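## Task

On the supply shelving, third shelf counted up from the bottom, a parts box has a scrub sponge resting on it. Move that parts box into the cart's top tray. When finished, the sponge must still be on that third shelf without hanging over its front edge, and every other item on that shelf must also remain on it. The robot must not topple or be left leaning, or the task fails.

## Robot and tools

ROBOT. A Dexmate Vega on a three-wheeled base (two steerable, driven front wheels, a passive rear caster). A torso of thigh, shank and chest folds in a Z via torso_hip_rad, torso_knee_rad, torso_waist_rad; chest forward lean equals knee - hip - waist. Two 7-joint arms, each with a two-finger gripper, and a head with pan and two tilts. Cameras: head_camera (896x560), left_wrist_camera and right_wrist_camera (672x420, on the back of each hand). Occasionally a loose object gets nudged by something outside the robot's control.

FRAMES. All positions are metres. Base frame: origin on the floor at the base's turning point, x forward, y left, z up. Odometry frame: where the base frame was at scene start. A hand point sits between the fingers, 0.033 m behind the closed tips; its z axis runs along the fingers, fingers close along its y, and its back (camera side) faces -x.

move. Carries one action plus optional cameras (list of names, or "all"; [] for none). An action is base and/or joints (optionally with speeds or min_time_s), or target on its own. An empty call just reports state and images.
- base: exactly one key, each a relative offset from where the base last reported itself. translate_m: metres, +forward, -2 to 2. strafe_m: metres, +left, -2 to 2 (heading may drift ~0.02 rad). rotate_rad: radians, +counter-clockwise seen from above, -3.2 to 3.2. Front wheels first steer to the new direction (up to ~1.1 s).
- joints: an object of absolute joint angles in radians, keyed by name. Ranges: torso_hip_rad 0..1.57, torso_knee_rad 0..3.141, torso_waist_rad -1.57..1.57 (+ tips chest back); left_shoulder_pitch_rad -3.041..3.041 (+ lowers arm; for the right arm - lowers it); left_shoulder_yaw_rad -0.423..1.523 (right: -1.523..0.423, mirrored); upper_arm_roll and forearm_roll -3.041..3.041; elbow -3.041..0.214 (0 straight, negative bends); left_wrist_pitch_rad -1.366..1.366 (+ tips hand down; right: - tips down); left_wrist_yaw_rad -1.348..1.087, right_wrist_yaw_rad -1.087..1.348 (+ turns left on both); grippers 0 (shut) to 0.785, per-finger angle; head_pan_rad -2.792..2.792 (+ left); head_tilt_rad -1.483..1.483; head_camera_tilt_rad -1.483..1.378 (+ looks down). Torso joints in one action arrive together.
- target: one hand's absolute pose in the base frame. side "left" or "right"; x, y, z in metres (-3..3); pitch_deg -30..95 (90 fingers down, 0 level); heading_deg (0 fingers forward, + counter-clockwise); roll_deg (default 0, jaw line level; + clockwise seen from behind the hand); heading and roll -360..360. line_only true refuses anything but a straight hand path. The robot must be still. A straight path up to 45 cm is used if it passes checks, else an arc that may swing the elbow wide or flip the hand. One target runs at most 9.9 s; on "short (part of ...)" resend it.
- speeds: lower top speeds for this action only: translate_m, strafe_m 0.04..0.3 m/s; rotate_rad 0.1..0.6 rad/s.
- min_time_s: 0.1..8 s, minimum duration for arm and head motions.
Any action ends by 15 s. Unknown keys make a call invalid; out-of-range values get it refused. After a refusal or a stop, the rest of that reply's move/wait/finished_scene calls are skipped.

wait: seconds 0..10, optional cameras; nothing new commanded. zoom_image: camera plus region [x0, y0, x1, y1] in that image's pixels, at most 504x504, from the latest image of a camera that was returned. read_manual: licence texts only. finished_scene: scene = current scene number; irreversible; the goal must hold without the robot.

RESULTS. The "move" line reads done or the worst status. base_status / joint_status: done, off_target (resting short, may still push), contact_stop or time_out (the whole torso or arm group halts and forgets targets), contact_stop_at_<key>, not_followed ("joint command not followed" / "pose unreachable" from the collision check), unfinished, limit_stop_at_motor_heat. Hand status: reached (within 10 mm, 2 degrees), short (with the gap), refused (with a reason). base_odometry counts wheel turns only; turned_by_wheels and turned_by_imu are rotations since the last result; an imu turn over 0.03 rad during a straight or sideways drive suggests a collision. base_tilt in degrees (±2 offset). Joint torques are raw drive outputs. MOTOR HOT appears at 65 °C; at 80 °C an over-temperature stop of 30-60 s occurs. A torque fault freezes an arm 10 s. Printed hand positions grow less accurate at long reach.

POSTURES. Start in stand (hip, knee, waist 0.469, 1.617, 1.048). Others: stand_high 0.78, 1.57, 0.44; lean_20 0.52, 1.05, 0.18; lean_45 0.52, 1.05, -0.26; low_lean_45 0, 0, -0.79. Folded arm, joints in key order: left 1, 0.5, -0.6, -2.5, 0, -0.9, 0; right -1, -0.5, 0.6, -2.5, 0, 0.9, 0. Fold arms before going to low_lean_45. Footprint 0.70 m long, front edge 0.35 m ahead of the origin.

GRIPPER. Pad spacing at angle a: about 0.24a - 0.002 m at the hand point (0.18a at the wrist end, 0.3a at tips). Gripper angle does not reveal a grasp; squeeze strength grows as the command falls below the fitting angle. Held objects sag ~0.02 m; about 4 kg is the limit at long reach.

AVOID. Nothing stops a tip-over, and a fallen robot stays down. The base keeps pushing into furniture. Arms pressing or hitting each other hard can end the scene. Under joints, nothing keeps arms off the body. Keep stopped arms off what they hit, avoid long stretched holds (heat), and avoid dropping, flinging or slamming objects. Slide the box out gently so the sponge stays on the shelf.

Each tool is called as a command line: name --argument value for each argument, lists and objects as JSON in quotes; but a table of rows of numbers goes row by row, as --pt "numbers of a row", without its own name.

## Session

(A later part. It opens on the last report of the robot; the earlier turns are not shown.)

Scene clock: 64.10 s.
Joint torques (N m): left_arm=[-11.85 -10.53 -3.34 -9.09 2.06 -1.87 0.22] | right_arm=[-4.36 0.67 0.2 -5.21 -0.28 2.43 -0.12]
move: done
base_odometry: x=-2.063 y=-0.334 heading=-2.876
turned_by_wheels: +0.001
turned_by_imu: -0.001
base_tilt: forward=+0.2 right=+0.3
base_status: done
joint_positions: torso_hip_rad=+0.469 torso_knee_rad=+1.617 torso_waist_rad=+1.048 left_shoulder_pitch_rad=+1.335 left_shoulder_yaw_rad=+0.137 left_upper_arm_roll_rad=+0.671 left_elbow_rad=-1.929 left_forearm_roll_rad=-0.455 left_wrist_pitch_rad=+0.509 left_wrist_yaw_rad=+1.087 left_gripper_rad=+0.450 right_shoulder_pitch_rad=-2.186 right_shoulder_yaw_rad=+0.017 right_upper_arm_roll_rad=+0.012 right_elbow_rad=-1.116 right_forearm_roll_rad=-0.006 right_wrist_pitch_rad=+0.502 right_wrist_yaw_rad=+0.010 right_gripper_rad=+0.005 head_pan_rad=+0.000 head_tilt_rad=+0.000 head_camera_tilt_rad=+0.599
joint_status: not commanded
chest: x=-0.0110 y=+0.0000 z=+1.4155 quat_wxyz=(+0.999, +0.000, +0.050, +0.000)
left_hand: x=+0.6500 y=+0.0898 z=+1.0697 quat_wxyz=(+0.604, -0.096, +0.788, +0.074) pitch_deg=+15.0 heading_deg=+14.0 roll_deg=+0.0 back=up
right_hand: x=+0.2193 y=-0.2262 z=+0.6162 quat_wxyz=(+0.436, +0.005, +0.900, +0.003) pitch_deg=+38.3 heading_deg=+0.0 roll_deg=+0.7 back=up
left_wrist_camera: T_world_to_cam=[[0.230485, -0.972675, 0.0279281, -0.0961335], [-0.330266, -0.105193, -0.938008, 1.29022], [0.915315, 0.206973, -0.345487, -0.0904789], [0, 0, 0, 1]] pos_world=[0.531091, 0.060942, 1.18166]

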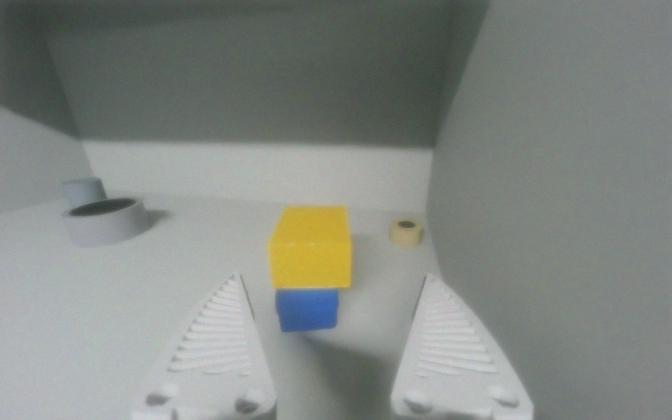

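move --target '{"side":"left","x":0.74,"y":0.132,"z":1.049,"pitch_deg":15,"heading_deg":14,"line_only":true}' --cameras '["left_wrist_camera"]'

Scene clock: 67.33 s.
Joint torques (N m): left_arm=[-22.85 -8.44 -5.43 -9.48 1.59 -3.04 -0.01] | right_arm=[-3.46 -0.1 0.87 -3.83 -0.04 2.99 -0.06]
move: done
base_odometry: x=-2.063 y=-0.334 heading=-2.876
turned_by_wheels: +0.000
turned_by_imu: +0.001
base_tilt: forward=+0.1 right=+0.3
base_status: not commanded
joint_positions: torso_hip_rad=+0.469 torso_knee_rad=+1.617 torso_waist_rad=+1.048 left_shoulder_pitch_rad=+1.169 left_shoulder_yaw_rad=+0.140 left_upper_arm_roll_rad=+0.583 left_elbow_rad=-1.622 left_forearm_roll_rad=-0.497 left_wrist_pitch_rad=+0.394 left_wrist_yaw_rad=+0.910 left_gripper_rad=+0.450 right_shoulder_pitch_rad=-2.186 right_shoulder_yaw_rad=+0.017 right_upper_arm_roll_rad=+0.012 right_elbow_rad=-1.116 right_forearm_roll_rad=-0.006 right_wrist_pitch_rad=+0.502 right_wrist_yaw_rad=+0.010 right_gripper_rad=+0.005 head_pan_rad=+0.000 head_tilt_rad=+0.000 head_camera_tilt_rad=+0.599
joint_status: not commanded
chest: x=-0.0110 y=+0.0000 z=+1.4155 quat_wxyz=(+0.999, +0.000, +0.050, +0.000)
left_hand: x=+0.7384 y=+0.1311 z=+1.0488 quat_wxyz=(+0.604, -0.096, +0.788, +0.074) pitch_deg=+15.0 heading_deg=+14.0 roll_deg=+0.0 back=up
left_hand_status: reached (straight line, planned for 1.3 s): 2 mm and 0.1 deg off.
right_hand: x=+0.2193 y=-0.2262 z=+0.6162 quat_wxyz=(+0.436, +0.005, +0.900, +0.003) pitch_deg=+38.3 heading_deg=+0.0 roll_deg=+0.7 back=up
left_wrist_camera: T_world_to_cam=[[0.230614, -0.97266, 0.0273856, -0.075302], [-0.330464, -0.104761, -0.937987, 1.3042], [0.915211, 0.207263, -0.345588, -0.186988], [0, 0, 0, 1]] pos_world=[0.619491, 0.102142, 1.16076]

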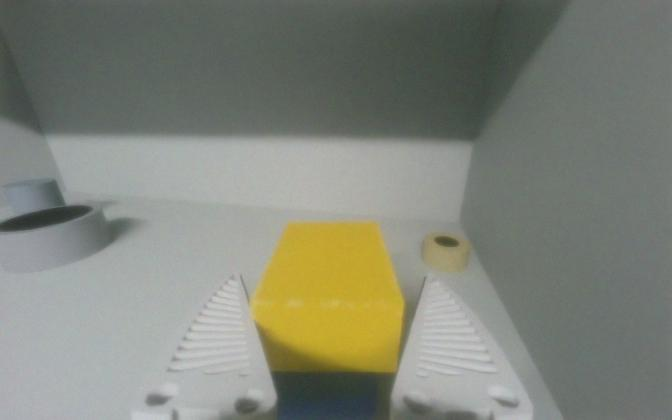

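move --joints '{"left_gripper_rad": 0.25}' --cameras '["left_wrist_camera"]'

move --target '{"side":"left","x":0.74,"y":0.132,"z":1.115,"pitch_deg":15,"heading_deg":14,"line_only":true}' --cameras '["head_camera","left_wrist_camera"]'

move --target '{"side":"left","x":0.73,"y":0.34,"z":1.1,"pitch_deg":15,"heading_deg":5,"line_only":true}' --cameras '["left_wrist_camera"]'

move --target '{"side":"left","x":0.73,"y":0.34,"z":1.012,"pitch_deg":15,"heading_deg":5,"line_only":true}' --cameras '["head_camera","left_wrist_camera"]'

zoom_image --camera "head_camera" --region '[250, 160, 500, 320]'

Scene clock: 68.60 s.
Joint torques (N m): left_arm=[-23.43 -8.79 -4.92 -8.97 1.46 -2.84 -0.12] | right_arm=[-5.8 0.2 0.34 -5.31 -0.02 2.61 0.19]
move: done
base_odometry: x=-2.063 y=-0.334 heading=-2.876
turned_by_wheels: +0.000
turned_by_imu: +0.000
base_tilt: forward=+0.2 right=+0.3
base_status: not commanded
joint_positions: torso_hip_rad=+0.469 torso_knee_rad=+1.617 torso_waist_rad=+1.048 left_shoulder_pitch_rad=+1.166 left_shoulder_yaw_rad=+0.140 left_upper_arm_roll_rad=+0.582 left_elbow_rad=-1.617 left_forearm_roll_rad=-0.498 left_wrist_pitch_rad=+0.392 left_wrist_yaw_rad=+0.908 left_gripper_rad=+0.250 right_shoulder_pitch_rad=-2.186 right_shoulder_yaw_rad=+0.017 right_upper_arm_roll_rad=+0.012 right_elbow_rad=-1.116 right_forearm_roll_rad=-0.006 right_wrist_pitch_rad=+0.502 right_wrist_yaw_rad=+0.010 right_gripper_rad=+0.005 head_pan_rad=+0.000 head_tilt_rad=+0.000 head_camera_tilt_rad=+0.599
joint_status: all done
chest: x=-0.0110 y=+0.0000 z=+1.4155 quat_wxyz=(+0.999, +0.000, +0.050, +0.000)
left_hand: x=+0.7397 y=+0.1319 z=+1.0485 quat_wxyz=(+0.604, -0.096, +0.788, +0.074) pitch_deg=+15.0 heading_deg=+14.0 roll_deg=+0.0 back=up
right_hand: x=+0.2193 y=-0.2262 z=+0.6162 quat_wxyz=(+0.436, +0.005, +0.900, +0.003) pitch_deg=+38.3 heading_deg=+0.0 roll_deg=+0.7 back=up
left_wrist_camera: T_world_to_cam=[[0.230812, -0.972606, 0.0276435, -0.0752457], [-0.330379, -0.105063, -0.937983, 1.3045], [0.915191, 0.207365, -0.345578, -0.188423], [0, 0, 0, 1]] pos_world=[0.620791, 0.102942, 1.16056]

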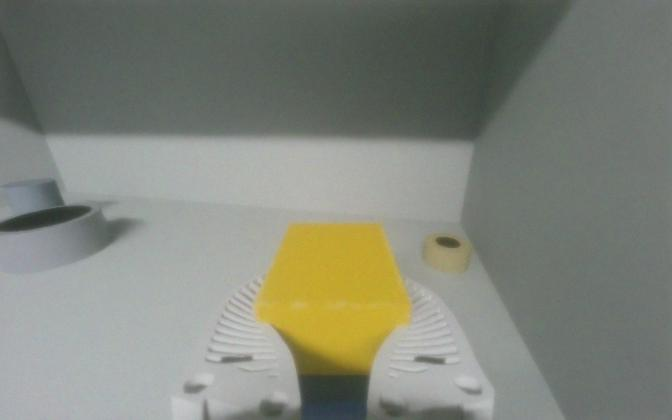

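Scene clock: 70.97 s.
Joint torques (N m): left_arm=[-23.2 -6.95 -5.05 -10.37 1.34 -2.34 0.22] | right_arm=[-3.83 -1.48 0.98 -5.95 -0.26 2.4 -0.05]
move: done
base_odometry: x=-2.063 y=-0.334 heading=-2.876
turned_by_wheels: +0.000
turned_by_imu: +0.001
base_tilt: forward=+0.1 right=+0.3
base_status: not commanded
joint_positions: torso_hip_rad=+0.469 torso_knee_rad=+1.617 torso_waist_rad=+1.048 left_shoulder_pitch_rad=+1.123 left_shoulder_yaw_rad=+0.133 left_upper_arm_roll_rad=+0.538 left_elbow_rad=-1.780 left_forearm_roll_rad=-0.554 left_wrist_pitch_rad=+0.591 left_wrist_yaw_rad=+0.978 left_gripper_rad=+0.250 right_shoulder_pitch_rad=-2.186 right_shoulder_yaw_rad=+0.017 right_upper_arm_roll_rad=+0.012 right_elbow_rad=-1.116 right_forearm_roll_rad=-0.006 right_wrist_pitch_rad=+0.502 right_wrist_yaw_rad=+0.010 right_gripper_rad=+0.005 head_pan_rad=+0.000 head_tilt_rad=+0.000 head_camera_tilt_rad=+0.599
joint_status: not commanded
chest: x=-0.0110 y=+0.0000 z=+1.4155 quat_wxyz=(+0.999, +0.000, +0.050, +0.000)
left_hand: x=+0.7400 y=+0.1319 z=+1.1126 quat_wxyz=(+0.604, -0.097, +0.788, +0.074) pitch_deg=+15.1 heading_deg=+14.0 roll_deg=+0.0 back=up
left_hand_status: reached (straight line, planned for 1.0 s): 2 mm and 0.1 deg off.
right_hand: x=+0.2193 y=-0.2262 z=+0.6162 quat_wxyz=(+0.436, +0.005, +0.900, +0.003) pitch_deg=+38.3 heading_deg=+0.0 roll_deg=+0.7 back=up
head_camera: T_world_to_cam=[[0.0164765, -0.999786, 0.0124743, 0.0113969], [-0.640558, -0.0201343, -0.767646, 1.13475], [0.767733, 0.00465763, -0.640753, 0.971407], [0, 0, 0, 1]] pos_world=[-0.0190977, 0.0297173, 1.49337]
left_wrist_camera: T_world_to_cam=[[0.230927, -0.972572, 0.0278636, -0.077334], [-0.330607, -0.105369, -0.937868, 1.36477], [0.91508, 0.207367, -0.345872, -0.166138], [0, 0, 0, 1]] pos_world=[0.621091, 0.103043, 1.22466]

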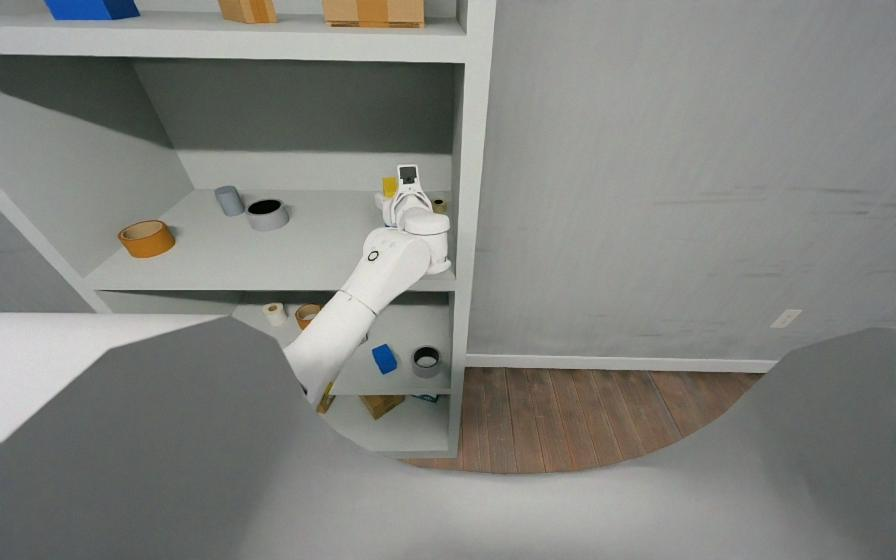

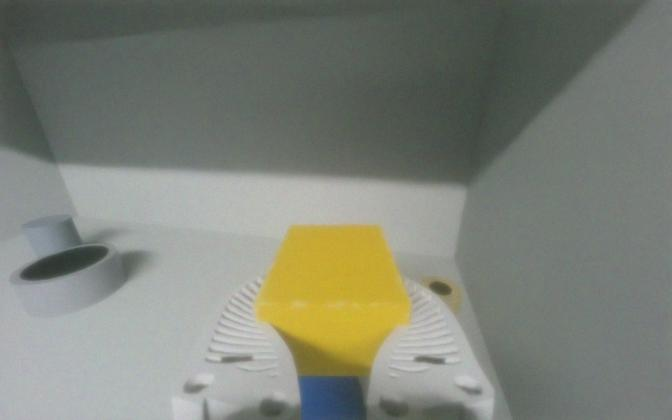

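Scene clock: 74.67 s.
Joint torques (N m): left_arm=[-13.97 12.18 -10.41 -8.33 0.71 -3.48 0] | right_arm=[-5.23 1.47 -0.24 -4.41 -0.24 3 -0.05]
move: done
base_odometry: x=-2.063 y=-0.334 heading=-2.876
turned_by_wheels: +0.000
turned_by_imu: +0.001
base_tilt: forward=+0.2 right=+0.2
base_status: not commanded
joint_positions: torso_hip_rad=+0.469 torso_knee_rad=+1.617 torso_waist_rad=+1.048 left_shoulder_pitch_rad=+1.375 left_shoulder_yaw_rad=+0.635 left_upper_arm_roll_rad=+0.117 left_elbow_rad=-1.914 left_forearm_roll_rad=-0.793 left_wrist_pitch_rad=+0.538 left_wrist_yaw_rad=+0.444 left_gripper_rad=+0.250 right_shoulder_pitch_rad=-2.186 right_shoulder_yaw_rad=+0.017 right_upper_arm_roll_rad=+0.012 right_elbow_rad=-1.116 right_forearm_roll_rad=-0.006 right_wrist_pitch_rad=+0.502 right_wrist_yaw_rad=+0.010 right_gripper_rad=+0.005 head_pan_rad=+0.000 head_tilt_rad=+0.000 head_camera_tilt_rad=+0.599
joint_status: not commanded
chest: x=-0.0110 y=+0.0000 z=+1.4155 quat_wxyz=(+0.999, +0.000, +0.050, +0.000)
left_hand: x=+0.7301 y=+0.3382 z=+1.0991 quat_wxyz=(+0.608, -0.035, +0.793, +0.027) pitch_deg=+15.1 heading_deg=+5.1 roll_deg=+0.0 back=up
left_hand_status: reached (straight line, planned for 2.1 s): 2 mm and 0.1 deg off.
right_hand: x=+0.2193 y=-0.2262 z=+0.6162 quat_wxyz=(+0.436, +0.005, +0.900, +0.003) pitch_deg=+38.3 heading_deg=+0.0 roll_deg=+0.7 back=up
left_wrist_camera: T_world_to_cam=[[0.0775957, -0.99658, 0.0284054, 0.245427], [-0.343315, -0.0534583, -0.937698, 1.36204], [0.93601, 0.0630094, -0.346289, -0.170513], [0, 0, 0, 1]] pos_world=[0.608166, 0.328143, 1.21116]

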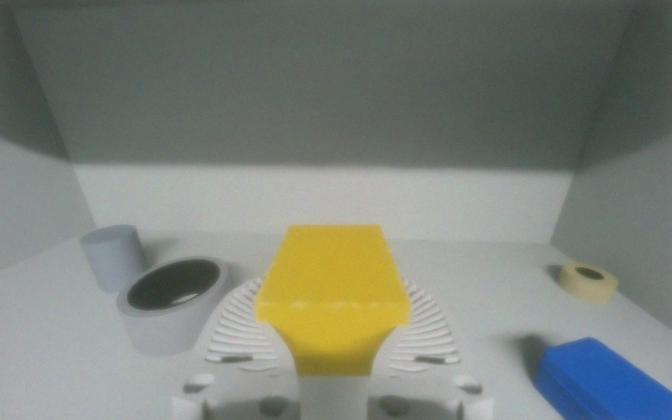

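Scene clock: 77.23 s.
Joint torques (N m): left_arm=[-13.57 5.08 -5.76 -7.38 1.03 -3.65 0.02] | right_arm=[-6.23 -1.33 1.22 -5.35 -0.15 2.63 -0.19]
move: done
base_odometry: x=-2.063 y=-0.334 heading=-2.876
turned_by_wheels: +0.000
turned_by_imu: +0.001
base_tilt: forward=+0.2 right=+0.3
base_status: not commanded
joint_positions: torso_hip_rad=+0.469 torso_knee_rad=+1.617 torso_waist_rad=+1.048 left_shoulder_pitch_rad=+1.406 left_shoulder_yaw_rad=+0.580 left_upper_arm_roll_rad=+0.212 left_elbow_rad=-1.686 left_forearm_roll_rad=-0.668 left_wrist_pitch_rad=+0.292 left_wrist_yaw_rad=+0.343 left_gripper_rad=+0.250 right_shoulder_pitch_rad=-2.186 right_shoulder_yaw_rad=+0.017 right_upper_arm_roll_rad=+0.012 right_elbow_rad=-1.116 right_forearm_roll_rad=-0.006 right_wrist_pitch_rad=+0.502 right_wrist_yaw_rad=+0.010 right_gripper_rad=+0.005 head_pan_rad=+0.000 head_tilt_rad=+0.000 head_camera_tilt_rad=+0.599
joint_status: not commanded
chest: x=-0.0110 y=+0.0000 z=+1.4155 quat_wxyz=(+0.999, +0.000, +0.050, +0.000)
left_hand: x=+0.7301 y=+0.3402 z=+1.0137 quat_wxyz=(+0.608, -0.035, +0.793, +0.027) pitch_deg=+15.0 heading_deg=+5.0 roll_deg=+0.0 back=up
left_hand_status: reached (straight line, planned for 1.1 s): 2 mm and 0.1 deg off.
right_hand: x=+0.2193 y=-0.2262 z=+0.6162 quat_wxyz=(+0.436, +0.005, +0.900, +0.003) pitch_deg=+38.3 heading_deg=+0.0 roll_deg=+0.7 back=up
head_camera: T_world_to_cam=[[0.0164765, -0.999786, 0.0124743, 0.0113969], [-0.640558, -0.0201343, -0.767646, 1.13475], [0.767733, 0.00465763, -0.640753, 0.971407], [0, 0, 0, 1]] pos_world=[-0.0190977, 0.0297173, 1.49337]
left_wrist_camera: T_world_to_cam=[[0.0765277, -0.996659, 0.0285441, 0.250466], [-0.342641, -0.0531724, -0.93796, 1.28177], [0.936344, 0.0619996, -0.345565, -0.200937], [0, 0, 0, 1]] pos_world=[0.608166, 0.330242, 1.12566]

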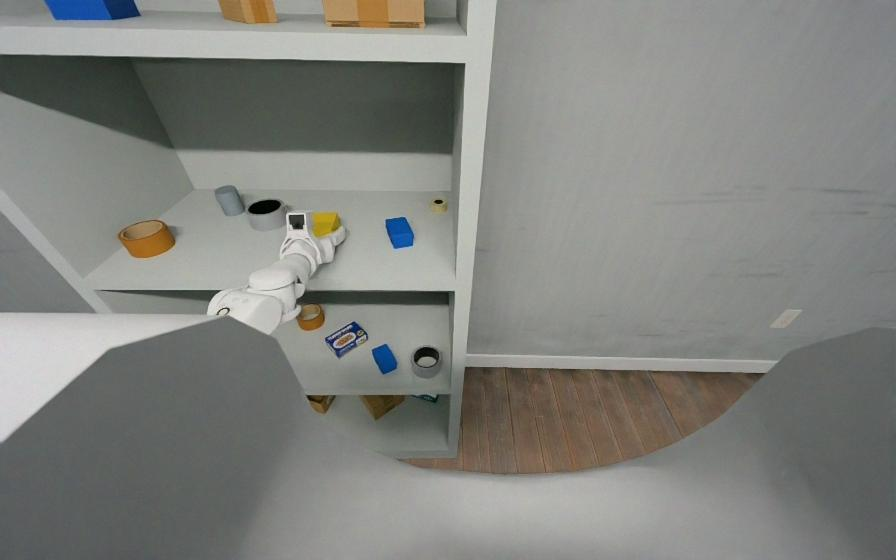

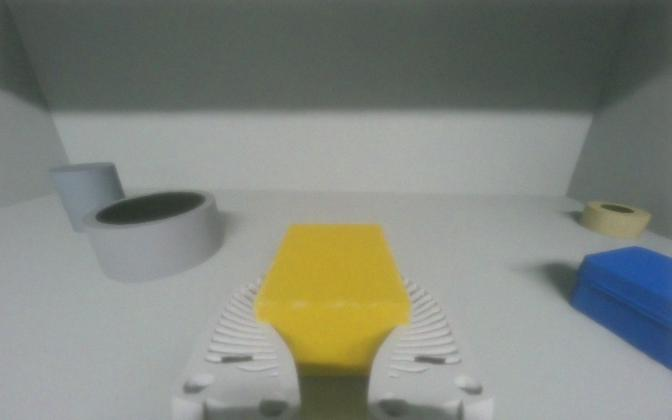

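Scaled by 2.016 (camera's finer frame: 960x600).

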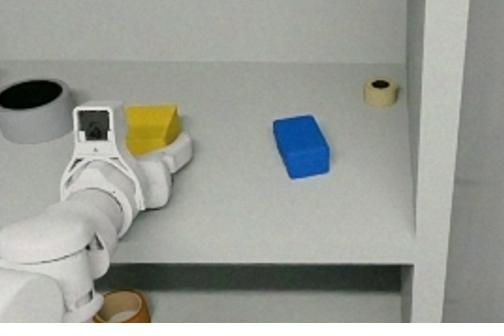

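move --target '{"side":"left","x":0.73,"y":0.34,"z":1.004,"pitch_deg":15,"heading_deg":5,"line_only":true}' --cameras '["left_wrist_camera"]'

move --target '{"side":"left","x":0.73,"y":0.34,"z":0.997,"pitch_deg":15,"heading_deg":5,"line_only":true}' --cameras '["left_wrist_camera"]'

Scene clock: 78.87 s.
Joint torques (N m): left_arm=[-14.07 4.07 -2.36 -2.9 -0.17 0.16 -0.16] | right_arm=[-4.22 1.01 0.89 -5.13 0.08 2.55 -0.19]
move: done
base_odometry: x=-2.063 y=-0.334 heading=-2.876
turned_by_wheels: +0.000
turned_by_imu: +0.001
base_tilt: forward=+0.1 right=+0.3
base_status: not commanded
joint_positions: torso_hip_rad=+0.469 torso_knee_rad=+1.617 torso_waist_rad=+1.048 left_shoulder_pitch_rad=+1.406 left_shoulder_yaw_rad=+0.573 left_upper_arm_roll_rad=+0.221 left_elbow_rad=-1.660 left_forearm_roll_rad=-0.657 left_wrist_pitch_rad=+0.267 left_wrist_yaw_rad=+0.333 left_gripper_rad=+0.250 right_shoulder_pitch_rad=-2.186 right_shoulder_yaw_rad=+0.017 right_upper_arm_roll_rad=+0.012 right_elbow_rad=-1.116 right_forearm_roll_rad=-0.006 right_wrist_pitch_rad=+0.502 right_wrist_yaw_rad=+0.010 right_gripper_rad=+0.005 head_pan_rad=+0.000 head_tilt_rad=+0.000 head_camera_tilt_rad=+0.599
joint_status: not commanded
chest: x=-0.0112 y=+0.0000 z=+1.4155 quat_wxyz=(+0.999, +0.000, +0.050, +0.000)
left_hand: x=+0.7300 y=+0.3401 z=+1.0063 quat_wxyz=(+0.609, -0.035, +0.792, +0.027) pitch_deg=+15.0 heading_deg=+5.0 roll_deg=+0.0 back=up
left_hand_status: reached (straight line, planned for 0.4 s): 2 mm and 0.1 deg off.
right_hand: x=+0.2193 y=-0.2262 z=+0.6163 quat_wxyz=(+0.436, +0.005, +0.900, +0.003) pitch_deg=+38.2 heading_deg=+0.0 roll_deg=+0.7 back=up
left_wrist_camera: T_world_to_cam=[[0.0762496, -0.996687, 0.0283158, 0.251037], [-0.341282, -0.0527713, -0.938478, 1.27425], [0.936863, 0.0618949, -0.344175, -0.205076], [0, 0, 0, 1]] pos_world=[0.607866, 0.330142, 1.11817]

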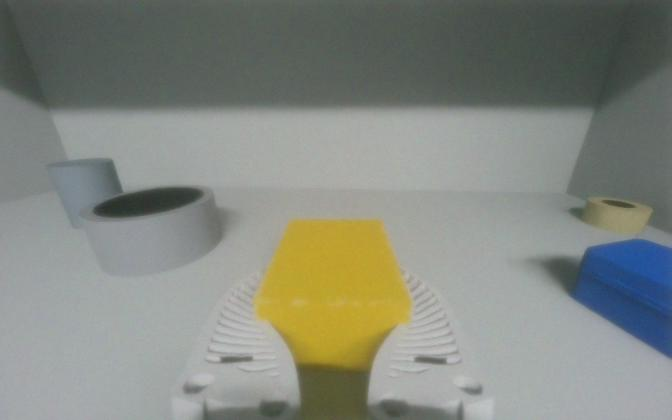

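Scene clock: 79.93 s.
Joint torques (N m): left_arm=[-1.9 2.8 3.93 5.72 -1.77 5.72 0.03] | right_arm=[-5.12 0.87 1.45 -5.14 -0.16 3.1 -0.03]
move: done
base_odometry: x=-2.063 y=-0.334 heading=-2.876
turned_by_wheels: +0.000
turned_by_imu: +0.001
base_tilt: forward=+0.2 right=+0.3
base_status: not commanded
joint_positions: torso_hip_rad=+0.469 torso_knee_rad=+1.617 torso_waist_rad=+1.048 left_shoulder_pitch_rad=+1.404 left_shoulder_yaw_rad=+0.566 left_upper_arm_roll_rad=+0.228 left_elbow_rad=-1.636 left_forearm_roll_rad=-0.648 left_wrist_pitch_rad=+0.245 left_wrist_yaw_rad=+0.325 left_gripper_rad=+0.250 right_shoulder_pitch_rad=-2.186 right_shoulder_yaw_rad=+0.017 right_upper_arm_roll_rad=+0.012 right_elbow_rad=-1.116 right_forearm_roll_rad=-0.006 right_wrist_pitch_rad=+0.502 right_wrist_yaw_rad=+0.010 right_gripper_rad=+0.005 head_pan_rad=+0.000 head_tilt_rad=+0.000 head_camera_tilt_rad=+0.599
joint_status: not commanded
chest: x=-0.0118 y=+0.0000 z=+1.4155 quat_wxyz=(+0.999, +0.000, +0.050, +0.000)
left_hand: x=+0.7302 y=+0.3402 z=+1.0011 quat_wxyz=(+0.610, -0.035, +0.791, +0.027) pitch_deg=+14.8 heading_deg=+5.0 roll_deg=+0.0 back=up
left_hand_status: reached (straight line, planned for 0.4 s): 4 mm and 0.2 deg off.
right_hand: x=+0.2193 y=-0.2262 z=+0.6165 quat_wxyz=(+0.437, +0.005, +0.900, +0.003) pitch_deg=+38.2 heading_deg=+0.0 roll_deg=+0.7 back=up
left_wrist_camera: T_world_to_cam=[[0.0761551, -0.996686, 0.0285769, 0.25108], [-0.338065, -0.0527723, -0.939642, 1.26818], [0.938036, 0.0618977, -0.340964, -0.211141], [0, 0, 0, 1]] pos_world=[0.607666, 0.330242, 1.11247]

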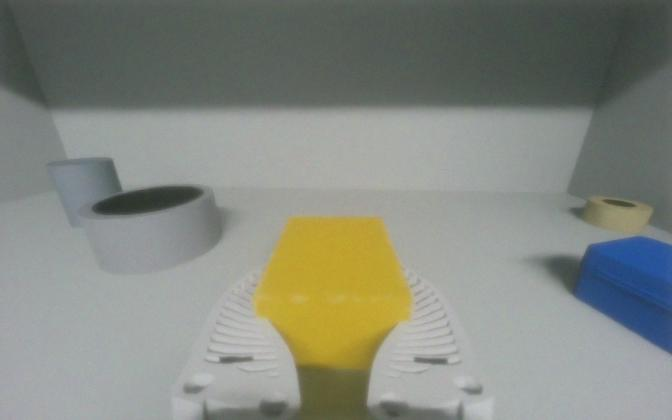

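move --joints '{"left_gripper_rad": 0.32}' --cameras '[]'

move --joints '{"left_gripper_rad": 0.45}' --cameras '["left_wrist_camera"]'

move --target '{"side":"left","x":0.6,"y":0.3,"z":1.06,"pitch_deg":15,"heading_deg":5,"line_only":true}' --cameras '["head_camera","left_wrist_camera"]'

zoom_image --camera "head_camera" --region '[250, 160, 500, 320]'

Scene clock: 80.97 s.
Joint torques (N m): left_arm=[-3.64 1.88 3.4 6.87 -1.76 6.26 -0.09] | right_arm=[-4.69 0.54 0.19 -5.46 -0.18 2.76 0.24]
move: done
base_odometry: x=-2.063 y=-0.334 heading=-2.875
turned_by_wheels: +0.000
turned_by_imu: +0.000
base_tilt: forward=+0.1 right=+0.3
base_status: not commanded
joint_positions: torso_hip_rad=+0.469 torso_knee_rad=+1.617 torso_waist_rad=+1.048 left_shoulder_pitch_rad=+1.403 left_shoulder_yaw_rad=+0.564 left_upper_arm_roll_rad=+0.230 left_elbow_rad=-1.631 left_forearm_roll_rad=-0.646 left_wrist_pitch_rad=+0.240 left_wrist_yaw_rad=+0.324 left_gripper_rad=+0.320 right_shoulder_pitch_rad=-2.186 right_shoulder_yaw_rad=+0.017 right_upper_arm_roll_rad=+0.012 right_elbow_rad=-1.116 right_forearm_roll_rad=-0.006 right_wrist_pitch_rad=+0.502 right_wrist_yaw_rad=+0.010 right_gripper_rad=+0.005 head_pan_rad=+0.000 head_tilt_rad=+0.000 head_camera_tilt_rad=+0.599
joint_status: all done
chest: x=-0.0120 y=+0.0000 z=+1.4155 quat_wxyz=(+0.999, +0.000, +0.050, +0.000)
left_hand: x=+0.7301 y=+0.3401 z=+0.9999 quat_wxyz=(+0.610, -0.035, +0.791, +0.027) pitch_deg=+14.7 heading_deg=+5.0 roll_deg=+0.0 back=up
right_hand: x=+0.2193 y=-0.2262 z=+0.6165 quat_wxyz=(+0.437, +0.005, +0.899, +0.003) pitch_deg=+38.2 heading_deg=+0.0 roll_deg=+0.7 back=up

Scene clock: 81.57 s.
Joint torques (N m): left_arm=[-1.67 1.67 5.02 7.12 -0.65 5.13 0.33] | right_arm=[-3.79 -0.82 -0.87 -5.63 -0.29 2.76 0.05]
move: done
base_odometry: x=-2.063 y=-0.334 heading=-2.875
turned_by_wheels: +0.000
turned_by_imu: +0.000
base_tilt: forward=+0.1 right=+0.4
base_status: not commanded
joint_positions: torso_hip_rad=+0.469 torso_knee_rad=+1.617 torso_waist_rad=+1.048 left_shoulder_pitch_rad=+1.403 left_shoulder_yaw_rad=+0.564 left_upper_arm_roll_rad=+0.230 left_elbow_rad=-1.631 left_forearm_roll_rad=-0.646 left_wrist_pitch_rad=+0.240 left_wrist_yaw_rad=+0.323 left_gripper_rad=+0.450 right_shoulder_pitch_rad=-2.186 right_shoulder_yaw_rad=+0.017 right_upper_arm_roll_rad=+0.012 right_elbow_rad=-1.116 right_forearm_roll_rad=-0.006 right_wrist_pitch_rad=+0.502 right_wrist_yaw_rad=+0.010 right_gripper_rad=+0.005 head_pan_rad=+0.000 head_tilt_rad=+0.000 head_camera_tilt_rad=+0.599
joint_status: all done
chest: x=-0.0120 y=+0.0000 z=+1.4155 quat_wxyz=(+0.999, +0.000, +0.050, +0.000)
left_hand: x=+0.7302 y=+0.3401 z=+0.9998 quat_wxyz=(+0.610, -0.035, +0.791, +0.026) pitch_deg=+14.7 heading_deg=+5.0 roll_deg=+0.0 back=up
right_hand: x=+0.2193 y=-0.2262 z=+0.6165 quat_wxyz=(+0.437, +0.005, +0.899, +0.003) pitch_deg=+38.2 heading_deg=+0.0 roll_deg=+0.7 back=up
left_wrist_camera: T_world_to_cam=[[0.0760242, -0.996688, 0.0288598, 0.25089], [-0.337727, -0.052972, -0.939752, 1.26691], [0.938169, 0.0616972, -0.340636, -0.211869], [0, 0, 0, 1]] pos_world=[0.607565, 0.330242, 1.11117]

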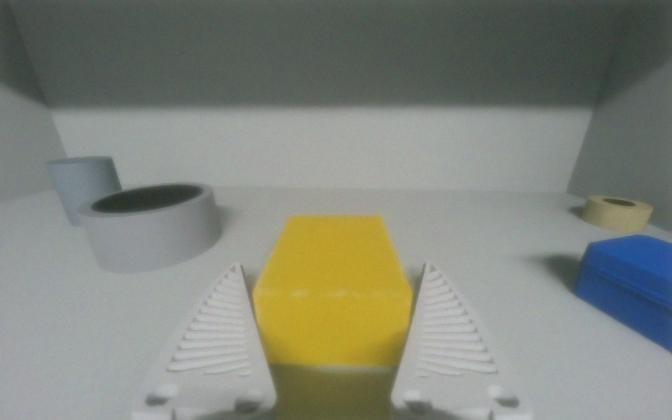

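Scene clock: 85.40 s.
Joint torques (N m): left_arm=[-6.38 10.83 -9.91 -9.64 1.01 -3.45 0.14] | right_arm=[-4.15 0 1.26 -6.85 -0.19 3.31 -0.19]
move: done
base_odometry: x=-2.063 y=-0.334 heading=-2.876
turned_by_wheels: +0.000
turned_by_imu: +0.000
base_tilt: forward=+0.2 right=+0.3
base_status: not commanded
joint_positions: torso_hip_rad=+0.469 torso_knee_rad=+1.617 torso_waist_rad=+1.048 left_shoulder_pitch_rad=+1.821 left_shoulder_yaw_rad=+0.661 left_upper_arm_roll_rad=+0.058 left_elbow_rad=-2.248 left_forearm_roll_rad=-0.743 left_wrist_pitch_rad=+0.398 left_wrist_yaw_rad=+0.568 left_gripper_rad=+0.450 right_shoulder_pitch_rad=-2.186 right_shoulder_yaw_rad=+0.017 right_upper_arm_roll_rad=+0.012 right_elbow_rad=-1.116 right_forearm_roll_rad=-0.006 right_wrist_pitch_rad=+0.502 right_wrist_yaw_rad=+0.010 right_gripper_rad=+0.005 head_pan_rad=+0.000 head_tilt_rad=+0.000 head_camera_tilt_rad=+0.599
joint_status: not commanded
chest: x=-0.0112 y=+0.0000 z=+1.4155 quat_wxyz=(+0.999, +0.000, +0.050, +0.000)
left_hand: x=+0.6016 y=+0.3004 z=+1.0583 quat_wxyz=(+0.608, -0.035, +0.793, +0.027) pitch_deg=+15.1 heading_deg=+5.0 roll_deg=+0.0 back=up
left_hand_status: reached (straight line, planned for 2.3 s): 2 mm and 0.1 deg off.
right_hand: x=+0.2193 y=-0.2262 z=+0.6163 quat_wxyz=(+0.437, +0.005, +0.900, +0.003) pitch_deg=+38.2 heading_deg=+0.0 roll_deg=+0.7 back=up
head_camera: T_world_to_cam=[[0.0164709, -0.999786, 0.0124796, 0.0113938], [-0.640283, -0.0201331, -0.767875, 1.1349], [0.767963, 0.00465717, -0.640478, 0.97123], [0, 0, 0, 1]] pos_world=[-0.0193962, 0.0297173, 1.49337]
left_wrist_camera: T_world_to_cam=[[0.0760731, -0.996699, 0.0283398, 0.219815], [-0.343577, -0.0528838, -0.937635, 1.27766], [0.936038, 0.0615919, -0.346466, -0.0614429], [0, 0, 0, 1]] pos_world=[0.479766, 0.290442, 1.17046]

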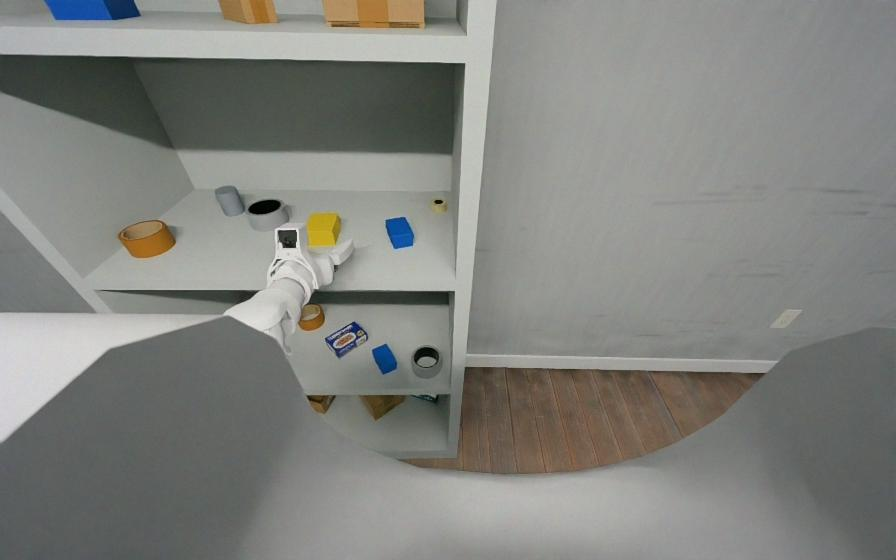

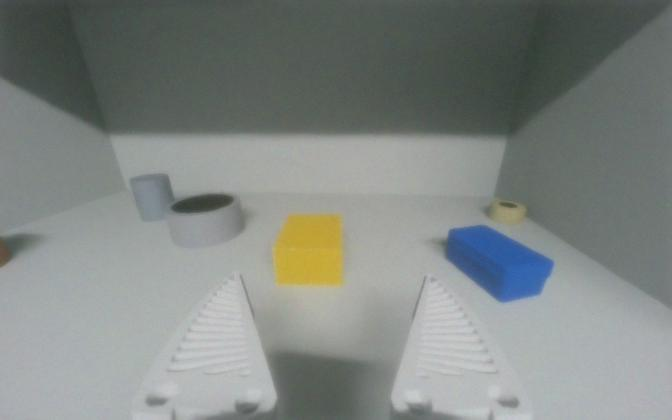

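Scaled by 2.016 (camera's finer frame: 960x600).

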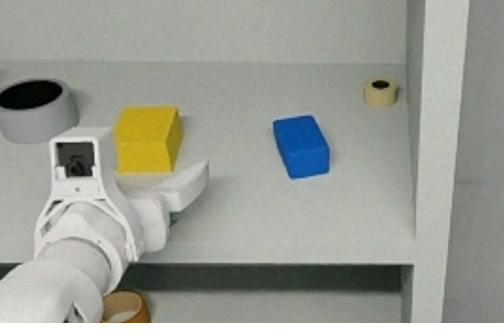

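move --base '{"translate_m": -0.3}' --cameras '[]'

move --target '{"side":"left","x":0.6,"y":0.1,"z":1.1,"pitch_deg":30,"heading_deg":0,"line_only":true}' --cameras '[]'

move --target '{"side":"left","x":0.62,"y":0.13,"z":1.14,"pitch_deg":65,"heading_deg":8}' --cameras '["head_camera","left_wrist_camera"]'

Scene clock: 88.67 s.
Joint torques (N m): left_arm=[-5.15 10.28 -9.27 -9.53 1.01 -3.2 0.24] | right_arm=[-4.96 -0.92 0.96 -4.54 0.11 2.56 -0.04]
move: done
base_odometry: x=-1.773 y=-0.256 heading=-2.875
turned_by_wheels: +0.001
turned_by_imu: +0.003
base_tilt: forward=+0.2 right=+0.3
base_status: done
joint_positions: torso_hip_rad=+0.469 torso_knee_rad=+1.617 torso_waist_rad=+1.048 left_shoulder_pitch_rad=+1.825 left_shoulder_yaw_rad=+0.662 left_upper_arm_roll_rad=+0.056 left_elbow_rad=-2.253 left_forearm_roll_rad=-0.744 left_wrist_pitch_rad=+0.399 left_wrist_yaw_rad=+0.571 left_gripper_rad=+0.450 right_shoulder_pitch_rad=-2.186 right_shoulder_yaw_rad=+0.017 right_upper_arm_roll_rad=+0.012 right_elbow_rad=-1.116 right_forearm_roll_rad=-0.006 right_wrist_pitch_rad=+0.502 right_wrist_yaw_rad=+0.010 right_gripper_rad=+0.005 head_pan_rad=+0.000 head_tilt_rad=+0.000 head_camera_tilt_rad=+0.599
joint_status: not commanded
chest: x=-0.0111 y=+0.0000 z=+1.4155 quat_wxyz=(+0.999, +0.000, +0.050, +0.000)
left_hand: x=+0.6004 y=+0.2999 z=+1.0589 quat_wxyz=(+0.607, -0.035, +0.793, +0.026) pitch_deg=+15.1 heading_deg=+5.0 roll_deg=+0.0 back=up
right_hand: x=+0.2193 y=-0.2262 z=+0.6163 quat_wxyz=(+0.436, +0.005, +0.900, +0.003) pitch_deg=+38.2 heading_deg=+0.0 roll_deg=+0.7 back=up

Scene clock: 93.43 s.
Joint torques (N m): left_arm=[-17.51 -6.24 1.61 -8.52 0.17 -1.86 0.16] | right_arm=[-3.29 -0.75 0.66 -5.83 0.18 2.58 0.09]
move: done
base_odometry: x=-1.773 y=-0.256 heading=-2.875
turned_by_wheels: +0.000
turned_by_imu: +0.001
base_tilt: forward=+0.2 right=+0.3
base_status: not commanded
joint_positions: torso_hip_rad=+0.469 torso_knee_rad=+1.617 torso_waist_rad=+1.048 left_shoulder_pitch_rad=+1.360 left_shoulder_yaw_rad=+0.070 left_upper_arm_roll_rad=+0.288 left_elbow_rad=-2.361 left_forearm_roll_rad=-0.910 left_wrist_pitch_rad=+1.285 left_wrist_yaw_rad=+1.086 left_gripper_rad=+0.450 right_shoulder_pitch_rad=-2.186 right_shoulder_yaw_rad=+0.017 right_upper_arm_roll_rad=+0.012 right_elbow_rad=-1.116 right_forearm_roll_rad=-0.006 right_wrist_pitch_rad=+0.502 right_wrist_yaw_rad=+0.010 right_gripper_rad=+0.005 head_pan_rad=+0.000 head_tilt_rad=+0.000 head_camera_tilt_rad=+0.599
joint_status: not commanded
chest: x=-0.0111 y=+0.0000 z=+1.4155 quat_wxyz=(+0.999, +0.000, +0.050, +0.000)
left_hand: x=+0.6000 y=+0.1010 z=+1.0993 quat_wxyz=(+0.500, +0.000, +0.866, +0.000) pitch_deg=+30.0 heading_deg=+0.0 roll_deg=+0.0 back=up
left_hand_status: reached (straight line, planned for 3.2 s): 1 mm and 0.0 deg off.
right_hand: x=+0.2193 y=-0.2262 z=+0.6163 quat_wxyz=(+0.436, +0.005, +0.900, +0.003) pitch_deg=+38.2 heading_deg=+0.0 roll_deg=+0.7 back=up

Scene clock: 101.70 s.
Joint torques (N m): left_arm=[-28.33 1.94 -10.23 4.81 0.54 -1.36 0.08] | right_arm=[-3.78 -1.57 1.17 -4.67 -0.04 2.48 -0.04]
move: done
base_odometry: x=-1.773 y=-0.256 heading=-2.875
turned_by_wheels: +0.000
turned_by_imu: +0.002
base_tilt: forward=+0.1 right=+0.3
base_status: not commanded
joint_positions: torso_hip_rad=+0.469 torso_knee_rad=+1.617 torso_waist_rad=+1.048 left_shoulder_pitch_rad=-0.605 left_shoulder_yaw_rad=+0.620 left_upper_arm_roll_rad=+2.112 left_elbow_rad=-1.687 left_forearm_roll_rad=-2.937 left_wrist_pitch_rad=+0.347 left_wrist_yaw_rad=+1.087 left_gripper_rad=+0.450 right_shoulder_pitch_rad=-2.186 right_shoulder_yaw_rad=+0.017 right_upper_arm_roll_rad=+0.012 right_elbow_rad=-1.116 right_forearm_roll_rad=-0.006 right_wrist_pitch_rad=+0.502 right_wrist_yaw_rad=+0.010 right_gripper_rad=+0.005 head_pan_rad=+0.000 head_tilt_rad=+0.000 head_camera_tilt_rad=+0.599
joint_status: not commanded
chest: x=-0.0111 y=+0.0000 z=+1.4155 quat_wxyz=(+0.999, +0.000, +0.050, +0.000)
left_hand: x=+0.6191 y=+0.1275 z=+1.1384 quat_wxyz=(+0.216, -0.064, +0.974, +0.015) pitch_deg=+65.0 heading_deg=+7.7 roll_deg=+0.2 back=up
left_hand_status: reached (checked arc [the straight line was blocked; over the whole arc the hand travels 0.89 m to end 0.05 m from its start, up to 0.37 m off the straight line; left_forearm_roll_rad turns most, 2.03 rad; on the way or at its end the hand turns up to 50 deg from its attitude at the start], planned for 6.7 s): 3 mm and 0.5 deg off.
right_hand: x=+0.2193 y=-0.2262 z=+0.6163 quat_wxyz=(+0.436, +0.005, +0.900, +0.003) pitch_deg=+38.2 heading_deg=+0.0 roll_deg=+0.7 back=up
head_camera: T_world_to_cam=[[0.0164727, -0.999786, 0.0124774, 0.0113954], [-0.640391, -0.0201333, -0.767785, 1.13483], [0.767872, 0.00465705, -0.640586, 0.971314], [0, 0, 0, 1]] pos_world=[-0.0192968, 0.0297173, 1.49337]
left_wrist_camera: T_world_to_cam=[[0.144934, -0.989122, 0.0251569, 0.00389503], [-0.929965, -0.14486, -0.337907, 1.0416], [0.337875, 0.0255791, -0.940843, 1.01221], [0, 0, 0, 1]] pos_world=[0.626086, 0.128847, 1.30419]

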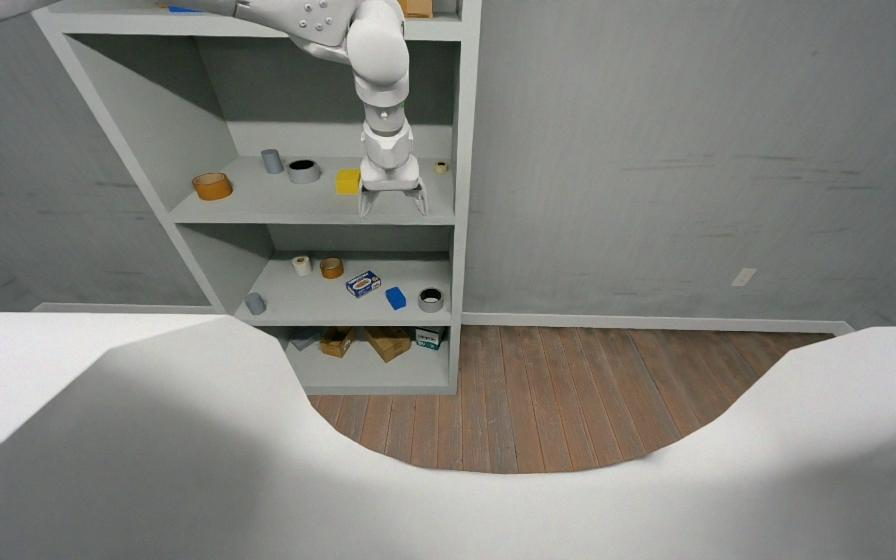

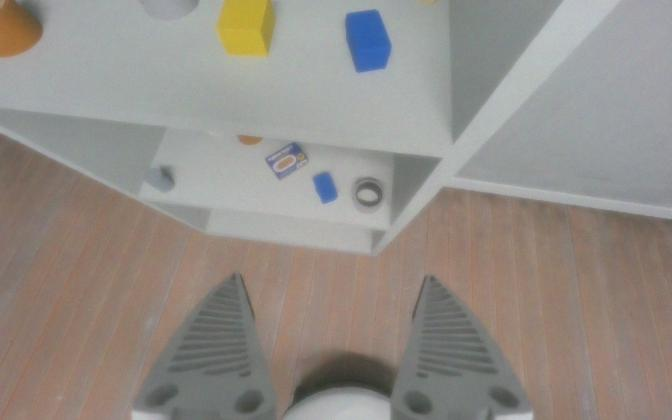

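move --target '{"side":"left","x":0.62,"y":0.1,"z":1.08,"pitch_deg":52,"heading_deg":13,"line_only":true}' --cameras '["left_wrist_camera"]'

move --base '{"translate_m": 0.2}' --speeds '{"translate_m": 0.2}' --cameras '["head_camera","left_wrist_camera"]'

Scene clock: 108.67 s.
Joint torques (N m): left_arm=[-19.41 -1.7 -9.1 3.64 2.05 -2.15 0.23] | right_arm=[-5.28 -0.7 1.54 -3.78 -0.28 3.17 0.15]
move: done
base_odometry: x=-1.773 y=-0.256 heading=-2.875
turned_by_wheels: +0.000
turned_by_imu: +0.002
base_tilt: forward=+0.2 right=+0.4
base_status: not commanded
joint_positions: torso_hip_rad=+0.469 torso_knee_rad=+1.617 torso_waist_rad=+1.048 left_shoulder_pitch_rad=-0.540 left_shoulder_yaw_rad=+0.487 left_upper_arm_roll_rad=+2.254 left_elbow_rad=-1.982 left_forearm_roll_rad=-2.754 left_wrist_pitch_rad=-0.300 left_wrist_yaw_rad=+1.087 left_gripper_rad=+0.450 right_shoulder_pitch_rad=-2.186 right_shoulder_yaw_rad=+0.017 right_upper_arm_roll_rad=+0.012 right_elbow_rad=-1.116 right_forearm_roll_rad=-0.006 right_wrist_pitch_rad=+0.502 right_wrist_yaw_rad=+0.010 right_gripper_rad=+0.005 head_pan_rad=+0.000 head_tilt_rad=+0.000 head_camera_tilt_rad=+0.599
joint_status: not commanded
chest: x=-0.0111 y=+0.0000 z=+1.4155 quat_wxyz=(+0.999, +0.000, +0.050, +0.000)
left_hand: x=+0.6200 y=+0.1002 z=+1.0803 quat_wxyz=(+0.322, -0.107, +0.940, +0.037) pitch_deg=+52.1 heading_deg=+13.0 roll_deg=+0.0 back=up
left_hand_status: reached (straight line, planned for 2.4 s): 0 mm and 0.1 deg off.
right_hand: x=+0.2193 y=-0.2262 z=+0.6163 quat_wxyz=(+0.436, +0.005, +0.900, +0.003) pitch_deg=+38.2 heading_deg=+0.0 roll_deg=+0.7 back=up
left_wrist_camera: T_world_to_cam=[[0.232056, -0.972273, 0.0289006, -0.0814226], [-0.815179, -0.2106, -0.539565, 1.17216], [0.530691, 0.10165, -0.841448, 0.72327], [0, 0, 0, 1]] pos_world=[0.590583, 0.094172, 1.2434]

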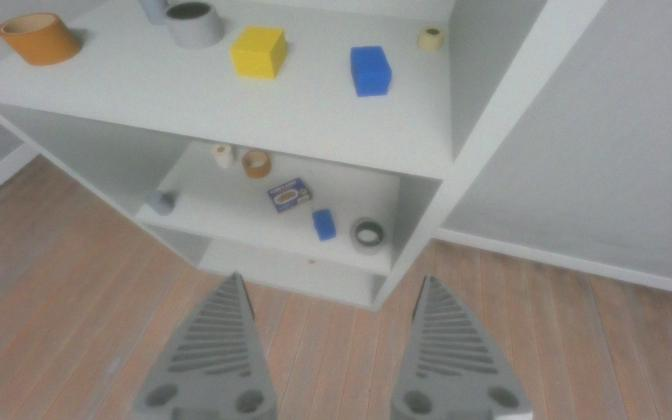

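Scene clock: 111.03 s.
Joint torques (N m): left_arm=[-20.42 -2.3 -9.02 2.1 1.98 -2.49 0.07] | right_arm=[-3.53 -0.65 -0.3 -5.16 -0.07 1.51 -0.33]
move: done
base_odometry: x=-1.966 y=-0.308 heading=-2.875
turned_by_wheels: +0.000
turned_by_imu: -0.001
base_tilt: forward=+0.2 right=+0.3
base_status: done
joint_positions: torso_hip_rad=+0.469 torso_knee_rad=+1.617 torso_waist_rad=+1.048 left_shoulder_pitch_rad=-0.539 left_shoulder_yaw_rad=+0.486 left_upper_arm_roll_rad=+2.256 left_elbow_rad=-1.984 left_forearm_roll_rad=-2.752 left_wrist_pitch_rad=-0.305 left_wrist_yaw_rad=+1.087 left_gripper_rad=+0.450 right_shoulder_pitch_rad=-2.186 right_shoulder_yaw_rad=+0.017 right_upper_arm_roll_rad=+0.012 right_elbow_rad=-1.116 right_forearm_roll_rad=-0.006 right_wrist_pitch_rad=+0.502 right_wrist_yaw_rad=+0.010 right_gripper_rad=+0.005 head_pan_rad=+0.000 head_tilt_rad=+0.000 head_camera_tilt_rad=+0.599
joint_status: not commanded
chest: x=-0.0110 y=+0.0000 z=+1.4155 quat_wxyz=(+0.999, +0.000, +0.050, +0.000)
left_hand: x=+0.6200 y=+0.1000 z=+1.0798 quat_wxyz=(+0.323, -0.107, +0.940, +0.037) pitch_deg=+52.0 heading_deg=+13.0 roll_deg=+0.0 back=up
right_hand: x=+0.2193 y=-0.2262 z=+0.6162 quat_wxyz=(+0.436, +0.005, +0.900, +0.003) pitch_deg=+38.3 heading_deg=+0.0 roll_deg=+0.7 back=up
head_camera: T_world_to_cam=[[0.0164745, -0.999786, 0.0124753, 0.0113953], [-0.640499, -0.0201334, -0.767695, 1.13482], [0.767782, 0.00465694, -0.640694, 0.971321], [0, 0, 0, 1]] pos_world=[-0.0190974, 0.0297173, 1.49337]
left_wrist_camera: T_world_to_cam=[[0.232605, -0.972129, 0.0293164, -0.082484], [-0.814143, -0.211115, -0.540927, 1.17272], [0.53204, 0.101954, -0.840559, 0.72111], [0, 0, 0, 1]] pos_world=[0.590284, 0.0938726, 1.24291]

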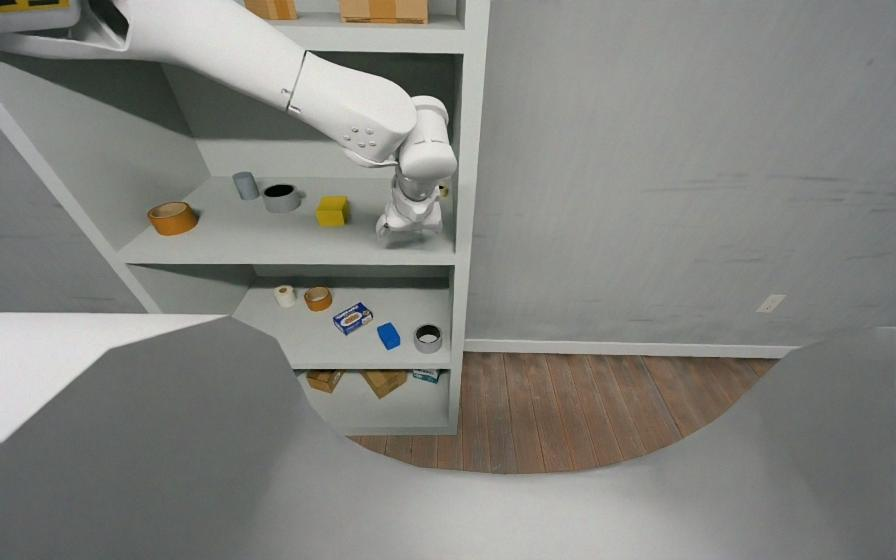

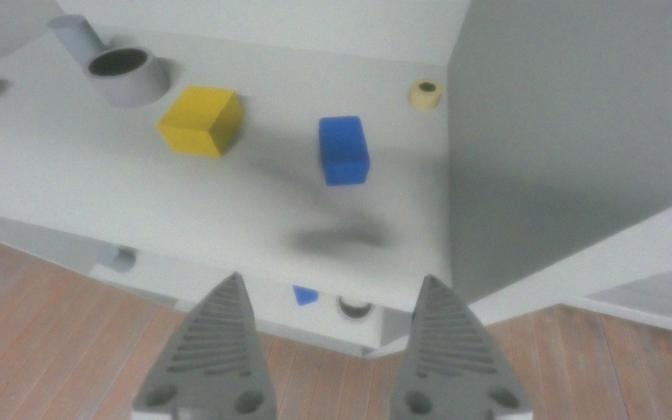

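move --base '{"translate_m": 0.09}' --speeds '{"translate_m": 0.15}' --cameras '[]'

move --target '{"side":"left","x":0.72,"y":0.125,"z":1.055,"pitch_deg":52,"heading_deg":17,"line_only":true}' --cameras '["head_camera","left_wrist_camera"]'

zoom_image --camera "head_camera" --region '[300, 50, 550, 300]'

Scene clock: 113.40 s.
Joint torques (N m): left_arm=[-19.84 -0.91 -9.01 3.6 2 -1.25 -0.12] | right_arm=[-4.45 -0.31 1.13 -4.91 -0.17 2.69 -0.09]
move: done
base_odometry: x=-2.053 y=-0.331 heading=-2.874
turned_by_wheels: +0.000
turned_by_imu: +0.001
base_tilt: forward=+0.2 right=+0.3
base_status: done
joint_positions: torso_hip_rad=+0.469 torso_knee_rad=+1.617 torso_waist_rad=+1.048 left_shoulder_pitch_rad=-0.539 left_shoulder_yaw_rad=+0.486 left_upper_arm_roll_rad=+2.256 left_elbow_rad=-1.984 left_forearm_roll_rad=-2.752 left_wrist_pitch_rad=-0.305 left_wrist_yaw_rad=+1.087 left_gripper_rad=+0.450 right_shoulder_pitch_rad=-2.186 right_shoulder_yaw_rad=+0.017 right_upper_arm_roll_rad=+0.012 right_elbow_rad=-1.116 right_forearm_roll_rad=-0.006 right_wrist_pitch_rad=+0.502 right_wrist_yaw_rad=+0.010 right_gripper_rad=+0.005 head_pan_rad=+0.000 head_tilt_rad=+0.000 head_camera_tilt_rad=+0.599
joint_status: not commanded
chest: x=-0.0110 y=+0.0000 z=+1.4155 quat_wxyz=(+0.999, +0.000, +0.050, +0.000)
left_hand: x=+0.6200 y=+0.1000 z=+1.0798 quat_wxyz=(+0.323, -0.107, +0.940, +0.037) pitch_deg=+52.0 heading_deg=+13.0 roll_deg=+0.0 back=up
right_hand: x=+0.2193 y=-0.2262 z=+0.6162 quat_wxyz=(+0.436, +0.005, +0.900, +0.003) pitch_deg=+38.2 heading_deg=+0.0 roll_deg=+0.7 back=up

Scene clock: 116.90 s.
Joint torques (N m): left_arm=[-24.72 -2.14 -12.54 5.69 1.32 -1.5 -0.07] | right_arm=[-3.31 -0.22 0.49 -5.6 0.08 3.52 0.02]
move: done
base_odometry: x=-2.053 y=-0.331 heading=-2.874
turned_by_wheels: +0.000
turned_by_imu: +0.001
base_tilt: forward=+0.1 right=+0.3
base_status: not commanded
joint_positions: torso_hip_rad=+0.469 torso_knee_rad=+1.617 torso_waist_rad=+1.048 left_shoulder_pitch_rad=-0.395 left_shoulder_yaw_rad=+0.349 left_upper_arm_roll_rad=+2.237 left_elbow_rad=-1.469 left_forearm_roll_rad=-2.786 left_wrist_pitch_rad=-0.062 left_wrist_yaw_rad=+0.970 left_gripper_rad=+0.450 right_shoulder_pitch_rad=-2.186 right_shoulder_yaw_rad=+0.017 right_upper_arm_roll_rad=+0.012 right_elbow_rad=-1.116 right_forearm_roll_rad=-0.006 right_wrist_pitch_rad=+0.502 right_wrist_yaw_rad=+0.010 right_gripper_rad=+0.005 head_pan_rad=+0.000 head_tilt_rad=+0.000 head_camera_tilt_rad=+0.599
joint_status: not commanded
chest: x=-0.0110 y=+0.0000 z=+1.4155 quat_wxyz=(+0.999, +0.000, +0.050, +0.000)
left_hand: x=+0.7189 y=+0.1249 z=+1.0550 quat_wxyz=(+0.322, -0.139, +0.935, +0.048) pitch_deg=+52.0 heading_deg=+17.0 roll_deg=+0.0 back=up
left_hand_status: reached (straight line, planned for 2.0 s): 1 mm and 0.0 deg off.
right_hand: x=+0.2193 y=-0.2262 z=+0.6162 quat_wxyz=(+0.436, +0.005, +0.900, +0.003) pitch_deg=+38.2 heading_deg=+0.0 roll_deg=+0.7 back=up
head_camera: T_world_to_cam=[[0.0164745, -0.999786, 0.0124753, 0.0113969], [-0.640499, -0.0201334, -0.767695, 1.13476], [0.767782, 0.00465694, -0.640694, 0.971397], [0, 0, 0, 1]] pos_world=[-0.0191974, 0.0297173, 1.49337]
left_wrist_camera: T_world_to_cam=[[0.29937, -0.953705, 0.0287009, -0.130185], [-0.797509, -0.266626, -0.541193, 1.24037], [0.523791, 0.139128, -0.840408, 0.646224], [0, 0, 0, 1]] pos_world=[0.689691, 0.116648, 1.21811]

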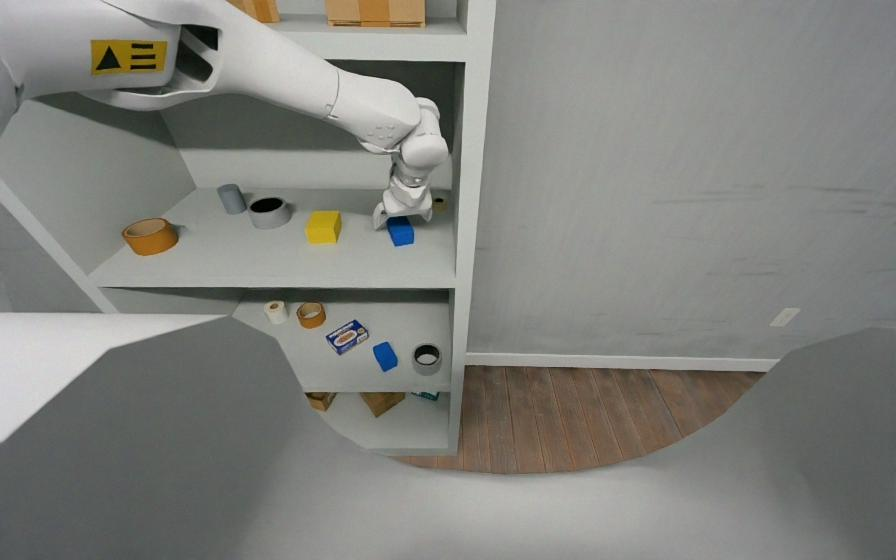

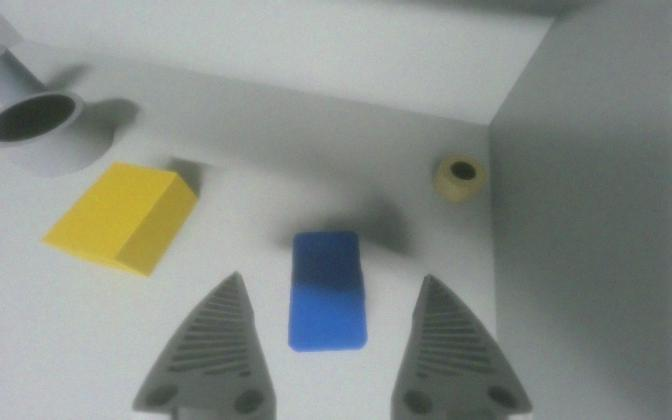

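Scaled by 2.016 (camera's finer frame: 960x600).

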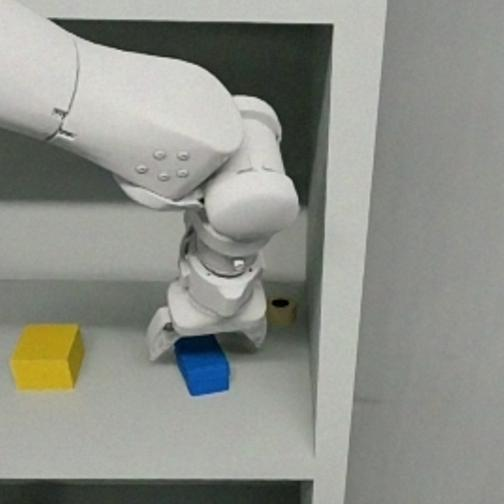

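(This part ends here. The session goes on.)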